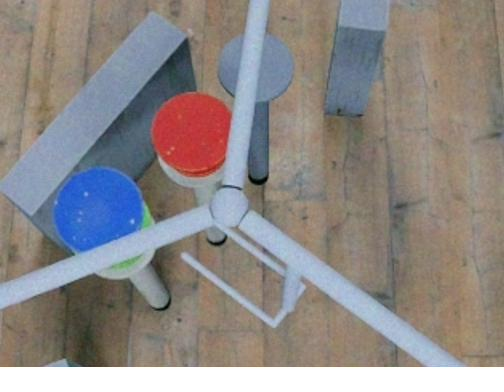

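>>> move --arm1 '{"joints":{"joint1_rad":-0.0613,"joint2_rad":1.0739,"joint4_rad":0.6967,"joint6_rad":1.371,"joint7_rad":1.3423}}' --arm2 '{"joints":{"joint1_rad":-0.0592,"joint2_rad":0.3387,"joint4_rad":2.1958,"joint6_rad":0.6071,"joint7_rad":1.4347}}' --arm3 '{"joints":{"joint1_rad":-0.6379,"joint2_rad":0.71,"joint4_rad":1.3892,"joint6_rad":1.0424,"joint7_rad":0.767}}' --cameras '[]'

>>> move --arm1 '{"joints":{"joint1_rad":-0.0093,"joint2_rad":1.0972,"joint4_rad":0.6453,"joint6_rad":1.3991,"joint7_rad":1.3943}}' --arm2 '{"joints":{"joint1_rad":-0.0968,"joint2_rad":0.2806,"joint4_rad":2.2967,"joint6_rad":0.5643,"joint7_rad":1.3971}}' --arm3 '{"joints":{"joint1_rad":-0.6418,"joint2_rad":0.786,"joint4_rad":1.2348,"joint6_rad":1.1208,"joint7_rad":0.7631}}' --cameras '["cam_high","cam_low"]'

>>> zoom_image --camera "cam_low" --region '[290, 200, 370, 270]'

>>> zoom_image --camera "cam_high" --region '[220, 230, 360, 340]'

Scene clock: 330.33 s.
Joint torques (N m): arm1=[2.08 -29.87 1.99 -11.21 1.68 -1.54 -0.15] | arm2=[-3.21 -11.45 -1.9 -5.56 -1.48 -0.46 0.06] | arm3=[1.6 -22.52 0.9 -5.6 0.07 1.84 0.02]
Motor temperatures (°C): arm1=[31 46 32 30 39 42 39] | arm2=[34 35 31 30 35 46 41] | arm3=[36 33 34 32 37 40 40]
Flange force (N): arm1=[1.4 3.3 2.9] | arm2=[-0.3 -8.8 -1.7] | arm3=[-4.1 7.3 3.8]
move: arm1 done; arm2 done; arm3 done
Joint velocities: within noise
arm1.joint_positions: joint1_rad=-0.061 joint2_rad=+1.074 joint3_rad=+0.000 joint4_rad=+0.697 joint5_rad=+0.000 joint6_rad=+1.371 joint7_rad=+1.342 gripper_m=+0.018
arm1.joint_status: all done
arm1.hand: x=+0.8036 y=-0.0505 z=+0.8967 quat_wxyz=(-0.003, -0.998, +0.059, +0.000) (m; scene frame)
arm2.joint_positions: joint1_rad=-0.059 joint2_rad=+0.339 joint3_rad=+0.000 joint4_rad=+2.196 joint5_rad=+0.000 joint6_rad=+0.607 joint7_rad=+1.435 gripper_m=+0.018
arm2.joint_status: all done
arm2.hand: x=-0.5960 y=+0.9923 z=+0.8943 quat_wxyz=(-0.001, -0.550, -0.835, -0.006) (m; scene frame)
arm3.joint_positions: joint1_rad=-0.638 joint2_rad=+0.710 joint3_rad=+0.000 joint4_rad=+1.389 joint5_rad=+0.000 joint6_rad=+1.042 joint7_rad=+0.767 gripper_m=+0.018
arm3.joint_status: all done
arm3.hand: x=-0.8051 y=-0.7379 z=+0.8950 quat_wxyz=(+0.000, +0.449, -0.894, +0.000) (m; scene frame)
pictures: none
No camera images: "cameras" was empty.

Scene clock: 331.47 s.
Joint torques (N m): arm1=[2.41 -30.35 2.21 -11.47 1.8 -1.76 -0.18] | arm2=[-3.07 -9.9 -1.81 -5.55 -1.57 -0.7 0.06] | arm3=[1.32 -24.12 0.62 -5.82 -0.12 2.17 -0.06]
Motor temperatures (°C): arm1=[31 46 32 30 39 42 39] | arm2=[34 35 31 30 35 46 41] | arm3=[36 33 34 32 37 40 40]
Flange force (N): arm1=[1.3 3.7 2.9] | arm2=[0.1 -9.3 -2.7] | arm3=[-5.2 7.4 4.2]
move: arm1 done; arm2 done; arm3 done
Joint velocities: within noise
arm1.joint_positions: joint1_rad=-0.009 joint2_rad=+1.097 joint3_rad=+0.000 joint4_rad=+0.645 joint5_rad=+0.000 joint6_rad=+1.399 joint7_rad=+1.394 gripper_m=+0.018
arm1.joint_status: all done
arm1.hand: x=+0.7957 y=-0.0156 z=+0.8965 quat_wxyz=(-0.003, -0.998, +0.059, +0.001) (m; scene frame)
arm2.joint_positions: joint1_rad=-0.097 joint2_rad=+0.281 joint3_rad=+0.000 joint4_rad=+2.297 joint5_rad=+0.000 joint6_rad=+0.564 joint7_rad=+1.397 gripper_m=+0.018
arm2.joint_status: all done
arm2.hand: x=-0.6044 y=+1.0268 z=+0.8945 quat_wxyz=(-0.001, -0.550, -0.835, -0.006) (m; scene frame)
arm3.joint_positions: joint1_rad=-0.642 joint2_rad=+0.786 joint3_rad=+0.000 joint4_rad=+1.235 joint5_rad=+0.000 joint6_rad=+1.121 joint7_rad=+0.763 gripper_m=+0.018
arm3.joint_status: all done
arm3.hand: x=-0.8130 y=-0.7036 z=+0.8950 quat_wxyz=(+0.000, +0.449, -0.894, +0.000) (m; scene frame)
pictures: cam_high, cam_low

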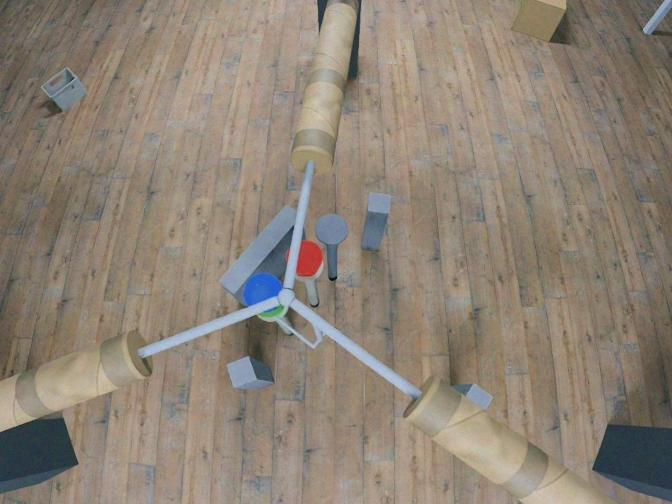

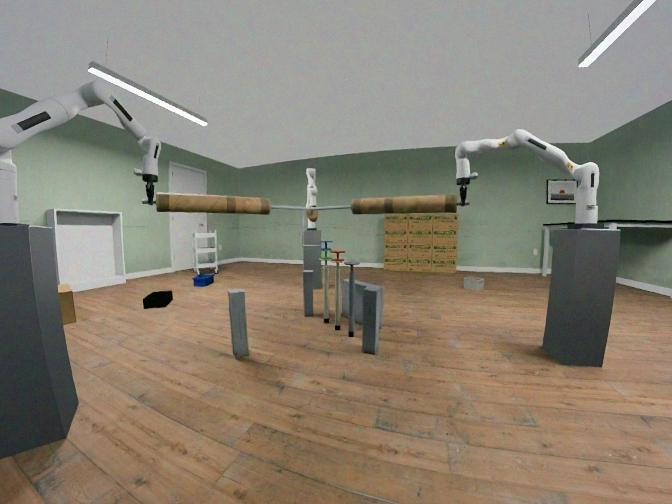

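Scaled by 6.300 from the camera's 672x504 image, which has a finer 960x720 frame.

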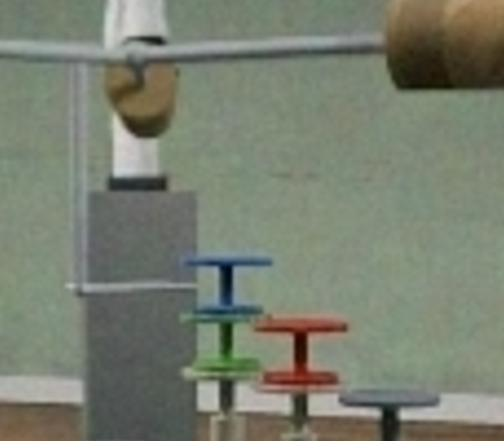

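Scaled by 3.600 from the camera's 672x504 image, which has a finer 960x720 frame.

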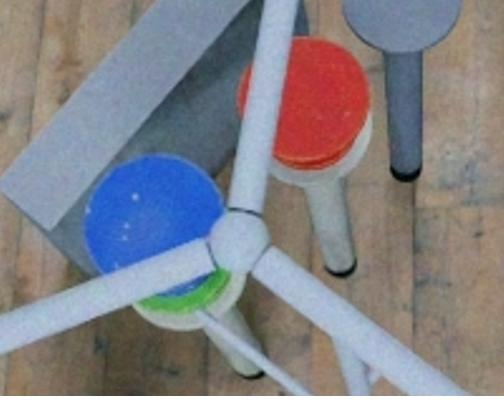

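>>> move --arm1 '{"joints":{"joint1_rad":0.0143,"joint2_rad":1.0529,"joint4_rad":0.7428,"joint6_rad":1.3459,"joint7_rad":1.4179}}' --arm2 '{"joints":{"joint1_rad":-0.1659,"joint2_rad":0.267,"joint4_rad":2.3198,"joint6_rad":0.5548,"joint7_rad":1.328}}' --arm3 '{"joints":{"joint1_rad":-0.6171,"joint2_rad":0.8201,"joint4_rad":1.1647,"joint6_rad":1.1568,"joint7_rad":0.7878}}' --cameras '[]'

>>> move --arm1 '{"joints":{"joint1_rad":0.0379,"joint2_rad":1.0132,"joint4_rad":0.8297,"joint6_rad":1.2987,"joint7_rad":1.4415}}' --arm2 '{"joints":{"joint1_rad":-0.2377,"joint2_rad":0.2555,"joint4_rad":2.3388,"joint6_rad":0.5473,"joint7_rad":1.2562}}' --arm3 '{"joints":{"joint1_rad":-0.5935,"joint2_rad":0.8573,"joint4_rad":1.0874,"joint6_rad":1.1969,"joint7_rad":0.8114}}' --cameras '["cam_high","cam_low"]'

>>> zoom_image --camera "cam_low" --region '[290, 200, 370, 270]'

>>> zoom_image --camera "cam_high" --region '[220, 230, 360, 340]'

Scene clock: 362.47 s.
Joint torques (N m): arm1=[2.77 -30.02 2.53 -11.89 1.97 -2.13 -0.19] | arm2=[-3.11 -9.68 -1.95 -6.26 -1.63 -1.15 0.03] | arm3=[1.48 -24.56 0.77 -5.87 -0.06 2.3 -0.03]
Motor temperatures (°C): arm1=[31 46 32 30 39 42 39] | arm2=[34 34 31 30 35 46 41] | arm3=[36 34 34 32 37 40 40]
Flange force (N): arm1=[3.0 4.1 3.0] | arm2=[0.8 -10.1 -3.2] | arm3=[-5.3 7.5 4.0]
move: arm1 done; arm2 done; arm3 done
Joint velocities: within noise
arm1.joint_positions: joint1_rad=+0.014 joint2_rad=+1.053 joint3_rad=+0.000 joint4_rad=+0.743 joint5_rad=+0.000 joint6_rad=+1.346 joint7_rad=+1.418 gripper_m=+0.018
arm1.joint_status: all done
arm1.hand: x=+0.8077 y=+0.0009 z=+0.8963 quat_wxyz=(-0.003, -0.998, +0.059, +0.000) (m; scene frame)
arm2.joint_positions: joint1_rad=-0.166 joint2_rad=+0.267 joint3_rad=+0.000 joint4_rad=+2.320 joint5_rad=+0.000 joint6_rad=+0.555 joint7_rad=+1.328 gripper_m=+0.018
arm2.joint_status: all done
arm2.hand: x=-0.5922 y=+1.0431 z=+0.8947 quat_wxyz=(-0.001, -0.550, -0.835, -0.006) (m; scene frame)
arm3.joint_positions: joint1_rad=-0.617 joint2_rad=+0.820 joint3_rad=+0.000 joint4_rad=+1.165 joint5_rad=+0.000 joint6_rad=+1.157 joint7_rad=+0.788 gripper_m=+0.018
arm3.joint_status: all done
arm3.hand: x=-0.8007 y=-0.6874 z=+0.8950 quat_wxyz=(+0.000, +0.449, -0.894, +0.000) (m; scene frame)
pictures: none
No camera images: "cameras" was empty.

Scene clock: 363.40 s.
Joint torques (N m): arm1=[1.56 -28.78 1.6 -10.39 1.31 -0.86 -0.18] | arm2=[-1.97 -9.36 -0.68 -6.06 -0.91 -1.04 0.01] | arm3=[1.33 -25.8 0.65 -7.7 -0.08 1.09 0.03]
Motor temperatures (°C): arm1=[31 46 32 30 39 42 39] | arm2=[34 34 31 30 35 46 41] | arm3=[36 34 34 32 37 40 40]
Flange force (N): arm1=[-0.1 2.7 3.3] | arm2=[1.0 -6.4 -3.2] | arm3=[-3.0 4.9 3.8]
move: arm1 done; arm2 done; arm3 done
Joint velocities: within noise
arm1.joint_positions: joint1_rad=+0.038 joint2_rad=+1.013 joint3_rad=+0.000 joint4_rad=+0.830 joint5_rad=+0.000 joint6_rad=+1.299 joint7_rad=+1.442 gripper_m=+0.018
arm1.joint_status: all done
arm1.hand: x=+0.8202 y=+0.0169 z=+0.8962 quat_wxyz=(-0.003, -0.998, +0.059, +0.000) (m; scene frame)
arm2.joint_positions: joint1_rad=-0.238 joint2_rad=+0.255 joint3_rad=+0.000 joint4_rad=+2.339 joint5_rad=+0.000 joint6_rad=+0.547 joint7_rad=+1.256 gripper_m=+0.018
arm2.joint_status: all done
arm2.hand: x=-0.5801 y=+1.0593 z=+0.8950 quat_wxyz=(-0.001, -0.550, -0.835, -0.006) (m; scene frame)
arm3.joint_positions: joint1_rad=-0.593 joint2_rad=+0.857 joint3_rad=+0.000 joint4_rad=+1.087 joint5_rad=+0.000 joint6_rad=+1.197 joint7_rad=+0.811 gripper_m=+0.018
arm3.joint_status: all done
arm3.hand: x=-0.7886 y=-0.6710 z=+0.8950 quat_wxyz=(+0.000, +0.449, -0.894, +0.000) (m; scene frame)
pictures: cam_high, cam_low

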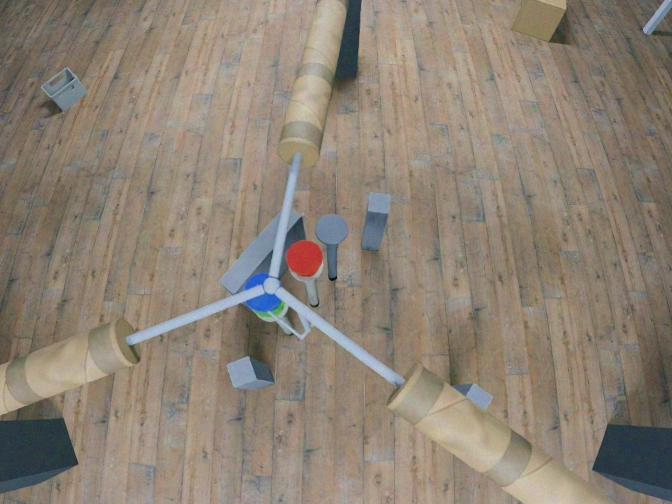

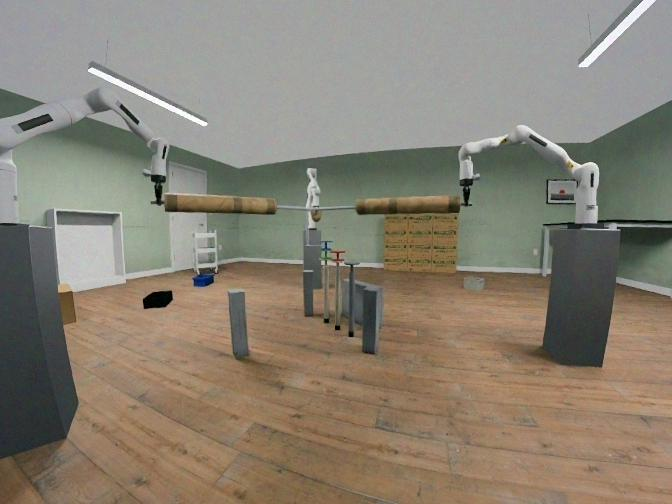

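Scaled by 6.300 from the camera's 672x504 image, which has a finer 960x720 frame.

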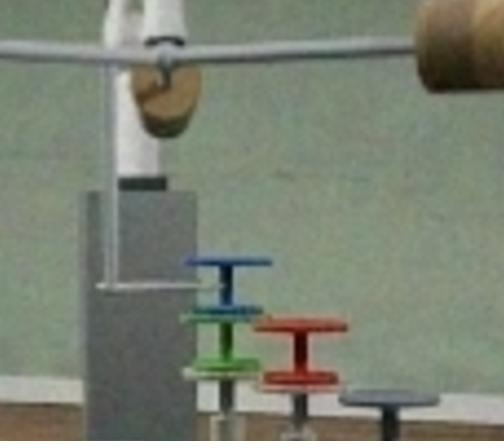

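Scaled by 3.600 from the camera's 672x504 image, which has a finer 960x720 frame.

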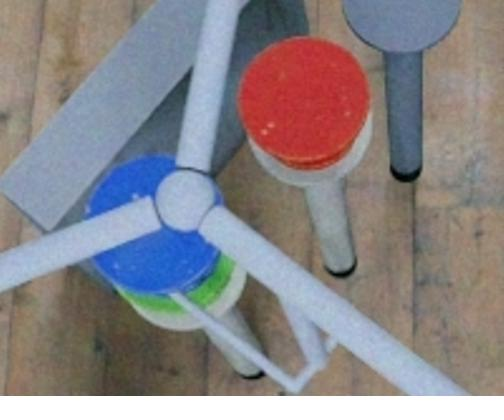

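>>> move --arm1 '{"joints":{"joint1_rad":0.0633,"joint2_rad":0.9787,"joint4_rad":0.9049,"joint6_rad":1.258,"joint7_rad":1.4669}}' --arm2 '{"joints":{"joint1_rad":-0.3128,"joint2_rad":0.2462,"joint4_rad":2.3538,"joint6_rad":0.5416,"joint7_rad":1.1811}}' --arm3 '{"joints":{"joint1_rad":-0.5712,"joint2_rad":0.8971,"joint4_rad":1.0043,"joint6_rad":1.2402,"joint7_rad":0.8337}}' --cameras '[]'

>>> move --arm1 '{"joints":{"joint1_rad":0.0886,"joint2_rad":0.9478,"joint4_rad":0.9714,"joint6_rad":1.2224,"joint7_rad":1.4922}}' --arm2 '{"joints":{"joint1_rad":-0.3899,"joint2_rad":0.2395,"joint4_rad":2.3647,"joint6_rad":0.5374,"joint7_rad":1.104}}' --arm3 '{"joints":{"joint1_rad":-0.5499,"joint2_rad":0.9408,"joint4_rad":0.9116,"joint6_rad":1.2892,"joint7_rad":0.855}}' --cameras '[]'

>>> move --arm1 '{"joints":{"joint1_rad":0.1153,"joint2_rad":0.9195,"joint4_rad":1.0325,"joint6_rad":1.1896,"joint7_rad":1.5189}}' --arm2 '{"joints":{"joint1_rad":-0.4679,"joint2_rad":0.2358,"joint4_rad":2.371,"joint6_rad":0.5348,"joint7_rad":1.026}}' --arm3 '{"joints":{"joint1_rad":-0.5295,"joint2_rad":0.9902,"joint4_rad":0.8062,"joint6_rad":1.3452,"joint7_rad":0.8754}}' --cameras '["cam_high","cam_low"]'

>>> zoom_image --camera "cam_low" --region '[290, 200, 370, 270]'

>>> zoom_image --camera "cam_high" --region '[220, 230, 360, 340]'

Scene clock: 375.47 s.
Joint torques (N m): arm1=[2.07 -28.35 2.1 -10.5 1.59 -1.03 -0.16] | arm2=[-1.9 -9.44 -0.52 -7.13 -0.89 -1.65 0.02] | arm3=[0.94 -26.66 0.42 -8.08 -0.25 1.03 -0.08]
Motor temperatures (°C): arm1=[31 46 32 30 39 42 39] | arm2=[34 34 31 30 35 46 41] | arm3=[36 34 34 32 37 40 40]
Flange force (N): arm1=[0.5 3.5 3.3] | arm2=[2.4 -6.8 -3.3] | arm3=[-3.5 4.1 4.1]
move: arm1 done; arm2 done; arm3 done
Joint velocities: within noise
arm1.joint_positions: joint1_rad=+0.063 joint2_rad=+0.979 joint3_rad=+0.000 joint4_rad=+0.905 joint5_rad=+0.000 joint6_rad=+1.258 joint7_rad=+1.467 gripper_m=+0.018
arm1.joint_status: all done
arm1.hand: x=+0.8324 y=+0.0335 z=+0.8960 quat_wxyz=(-0.003, -0.998, +0.059, +0.000) (m; scene frame)
arm2.joint_positions: joint1_rad=-0.313 joint2_rad=+0.246 joint3_rad=+0.000 joint4_rad=+2.354 joint5_rad=+0.000 joint6_rad=+0.542 joint7_rad=+1.181 gripper_m=+0.018
arm2.joint_status: all done
arm2.hand: x=-0.5679 y=+1.0756 z=+0.8953 quat_wxyz=(-0.001, -0.550, -0.835, -0.006) (m; scene frame)
arm3.joint_positions: joint1_rad=-0.571 joint2_rad=+0.897 joint3_rad=+0.000 joint4_rad=+1.004 joint5_rad=+0.000 joint6_rad=+1.240 joint7_rad=+0.834 gripper_m=+0.018
arm3.joint_status: all done
arm3.hand: x=-0.7765 y=-0.6547 z=+0.8949 quat_wxyz=(+0.000, +0.449, -0.894, +0.000) (m; scene frame)
pictures: none
No camera images: "cameras" was empty.

Scene clock: 376.40 s.
Joint torques (N m): arm1=[1.61 -27.83 1.69 -10.32 1.35 -0.94 -0.18] | arm2=[-1.51 -9.3 -0.06 -7.21 -0.6 -1.79 0.06] | arm3=[1.42 -27.6 0.66 -8.86 -0.17 0.51 0.02]
Motor temperatures (°C): arm1=[31 46 32 30 39 42 39] | arm2=[34 34 31 30 35 46 41] | arm3=[36 34 34 32 37 40 40]
Flange force (N): arm1=[0.4 2.8 3.4] | arm2=[2.7 -5.6 -3.7] | arm3=[-2.2 4.0 3.9]
move: arm1 done; arm2 done; arm3 done
Joint velocities: within noise
arm1.joint_positions: joint1_rad=+0.089 joint2_rad=+0.948 joint3_rad=+0.000 joint4_rad=+0.971 joint5_rad=+0.000 joint6_rad=+1.222 joint7_rad=+1.492 gripper_m=+0.018
arm1.joint_status: all done
arm1.hand: x=+0.8445 y=+0.0496 z=+0.8960 quat_wxyz=(-0.003, -0.998, +0.059, +0.000) (m; scene frame)
arm2.joint_positions: joint1_rad=-0.390 joint2_rad=+0.240 joint3_rad=+0.000 joint4_rad=+2.365 joint5_rad=+0.000 joint6_rad=+0.537 joint7_rad=+1.104 gripper_m=+0.018
arm2.joint_status: all done
arm2.hand: x=-0.5558 y=+1.0919 z=+0.8955 quat_wxyz=(-0.001, -0.550, -0.835, -0.006) (m; scene frame)
arm3.joint_positions: joint1_rad=-0.550 joint2_rad=+0.941 joint3_rad=+0.000 joint4_rad=+0.912 joint5_rad=+0.000 joint6_rad=+1.289 joint7_rad=+0.855 gripper_m=+0.018
arm3.joint_status: all done
arm3.hand: x=-0.7645 y=-0.6384 z=+0.8949 quat_wxyz=(+0.000, +0.449, -0.894, +0.000) (m; scene frame)
pictures: none
No camera images: "cameras" was empty.

Scene clock: 377.40 s.
Joint torques (N m): arm1=[1.55 -27.31 1.71 -9.98 1.34 -0.72 -0.16] | arm2=[-0.39 -9.5 1.16 -8.46 0.18 -2.43 0.03] | arm3=[1.61 -28.95 0.81 -10.92 0.06 -0.84 0.02]
Motor temperatures (°C): arm1=[31 46 32 30 39 42 39] | arm2=[34 34 31 30 35 46 41] | arm3=[36 34 34 32 37 40 40]
Flange force (N): arm1=[-0.1 2.8 3.6] | arm2=[6.5 -3.3 -3.8] | arm3=[2.5 0.6 4.1]
move: arm1 done; arm2 done; arm3 done
Joint velocities: within noise
arm1.joint_positions: joint1_rad=+0.115 joint2_rad=+0.920 joint3_rad=+0.000 joint4_rad=+1.033 joint5_rad=+0.000 joint6_rad=+1.190 joint7_rad=+1.519 gripper_m=+0.018
arm1.joint_status: all done
arm1.hand: x=+0.8568 y=+0.0658 z=+0.8958 quat_wxyz=(-0.003, -0.998, +0.059, +0.000) (m; scene frame)
arm2.joint_positions: joint1_rad=-0.468 joint2_rad=+0.236 joint3_rad=+0.000 joint4_rad=+2.371 joint5_rad=+0.000 joint6_rad=+0.535 joint7_rad=+1.026 gripper_m=+0.018
arm2.joint_status: all done
arm2.hand: x=-0.5436 y=+1.1081 z=+0.8957 quat_wxyz=(-0.001, -0.550, -0.835, -0.006) (m; scene frame)
arm3.joint_positions: joint1_rad=-0.530 joint2_rad=+0.990 joint3_rad=+0.000 joint4_rad=+0.806 joint5_rad=+0.000 joint6_rad=+1.345 joint7_rad=+0.875 gripper_m=+0.018
arm3.joint_status: all done
arm3.hand: x=-0.7522 y=-0.6218 z=+0.8949 quat_wxyz=(+0.000, +0.449, -0.894, +0.000) (m; scene frame)
pictures: cam_high, cam_low

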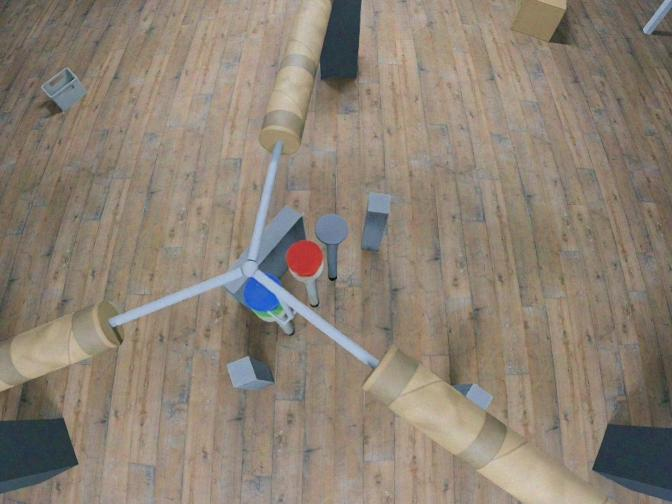

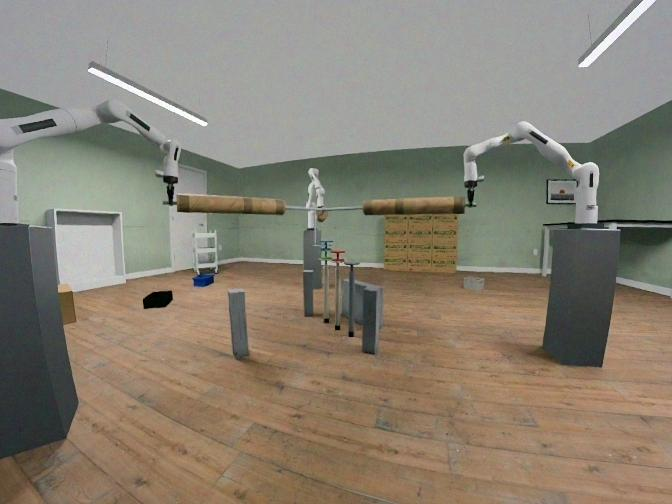

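Scaled by 6.300 from the camera's 672x504 image, which has a finer 960x720 frame.

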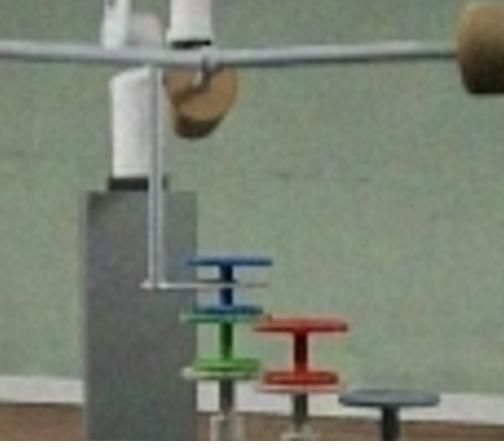

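Scaled by 3.600 from the camera's 672x504 image, which has a finer 960x720 frame.

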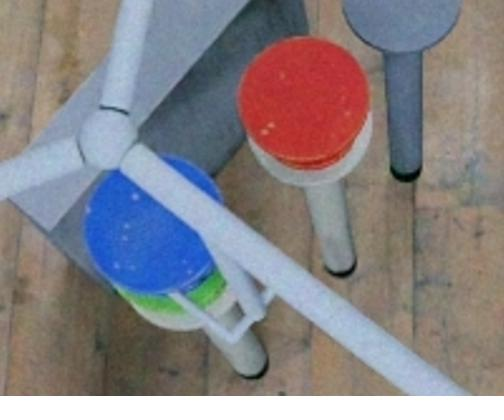

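>>> move --arm1 '{"joints":{"joint1_rad":0.1431,"joint2_rad":0.8941,"joint4_rad":1.0869,"joint6_rad":1.1606,"joint7_rad":1.5467}}' --arm2 '{"joints":{"joint1_rad":-0.547,"joint2_rad":0.2346,"joint4_rad":2.3729,"joint6_rad":0.5341,"joint7_rad":0.9469}}' --arm3 '{"joints":{"joint1_rad":-0.5101,"joint2_rad":1.0451,"joint4_rad":0.6872,"joint6_rad":1.4093,"joint7_rad":0.8948}}' --cameras '["cam_high","cam_low"]'

>>> zoom_image --camera "cam_low" --region '[290, 200, 370, 270]'

>>> zoom_image --camera "cam_high" --region '[220, 230, 360, 340]'

Scene clock: 387.13 s.
Joint torques (N m): arm1=[1.94 -27.16 2.07 -10.66 1.49 -1.34 -0.17] | arm2=[-0.6 -9.62 0.99 -8.9 0.07 -2.65 0.02] | arm3=[1.51 -29.57 0.82 -10.4 0.02 -0.39 0.01]
Motor temperatures (°C): arm1=[31 46 32 30 39 42 39] | arm2=[34 34 31 30 35 46 41] | arm3=[36 34 34 32 37 40 40]
Flange force (N): arm1=[1.6 3.4 3.4] | arm2=[6.3 -4.9 -3.7] | arm3=[0.3 1.9 4.0]
move: arm1 done; arm2 done; arm3 done
Joint velocities: within noise
arm1.joint_positions: joint1_rad=+0.143 joint2_rad=+0.894 joint3_rad=+0.000 joint4_rad=+1.087 joint5_rad=+0.000 joint6_rad=+1.161 joint7_rad=+1.547 gripper_m=+0.018
arm1.joint_status: all done
arm1.hand: x=+0.8690 y=+0.0822 z=+0.8957 quat_wxyz=(-0.003, -0.998, +0.059, +0.000) (m; scene frame)
arm2.joint_positions: joint1_rad=-0.547 joint2_rad=+0.235 joint3_rad=+0.000 joint4_rad=+2.373 joint5_rad=+0.000 joint6_rad=+0.534 joint7_rad=+0.947 gripper_m=+0.018
arm2.joint_status: all done
arm2.hand: x=-0.5314 y=+1.1245 z=+0.8960 quat_wxyz=(-0.001, -0.550, -0.835, -0.006) (m; scene frame)
arm3.joint_positions: joint1_rad=-0.510 joint2_rad=+1.045 joint3_rad=+0.000 joint4_rad=+0.687 joint5_rad=+0.000 joint6_rad=+1.409 joint7_rad=+0.895 gripper_m=+0.018
arm3.joint_status: all done
arm3.hand: x=-0.7400 y=-0.6057 z=+0.8950 quat_wxyz=(+0.000, +0.449, -0.894, +0.000) (m; scene frame)
pictures: cam_high, cam_low

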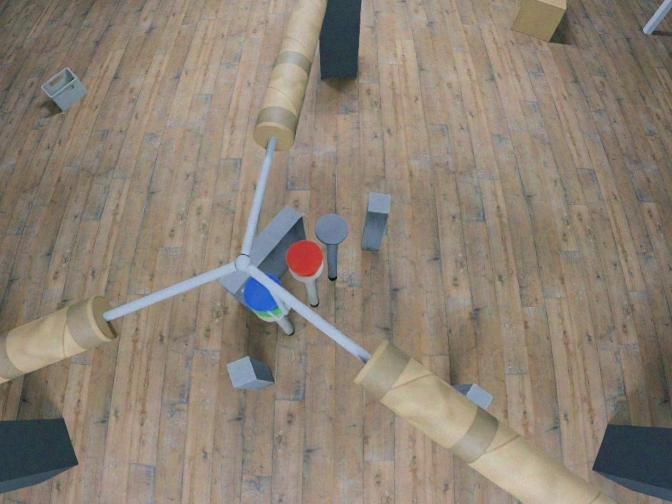

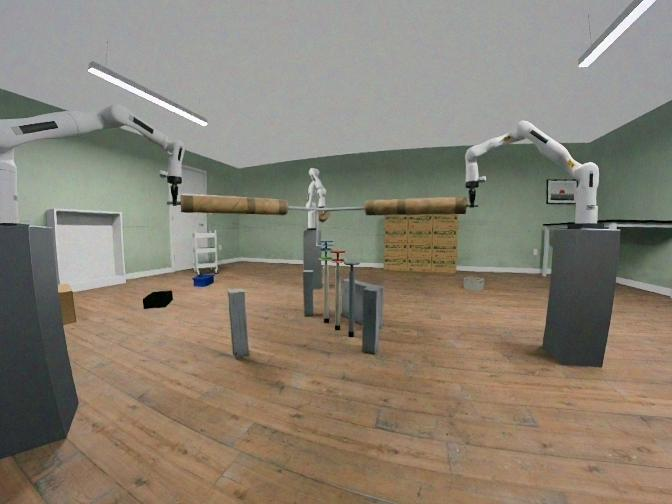

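Scaled by 6.300 from the camera's 672x504 image, which has a finer 960x720 frame.

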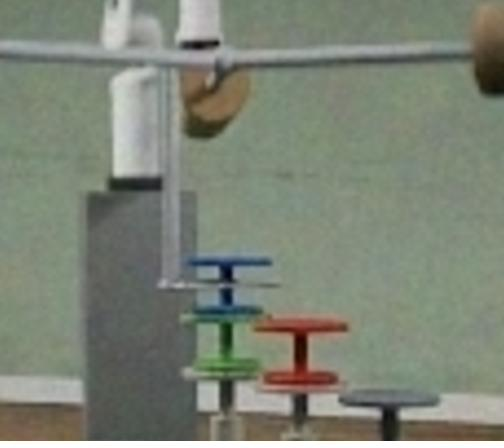

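Scaled by 3.600 from the camera's 672x504 image, which has a finer 960x720 frame.

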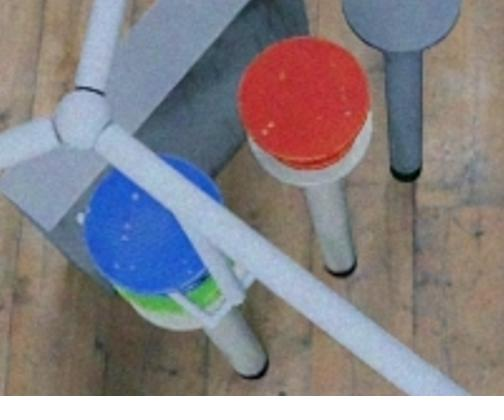

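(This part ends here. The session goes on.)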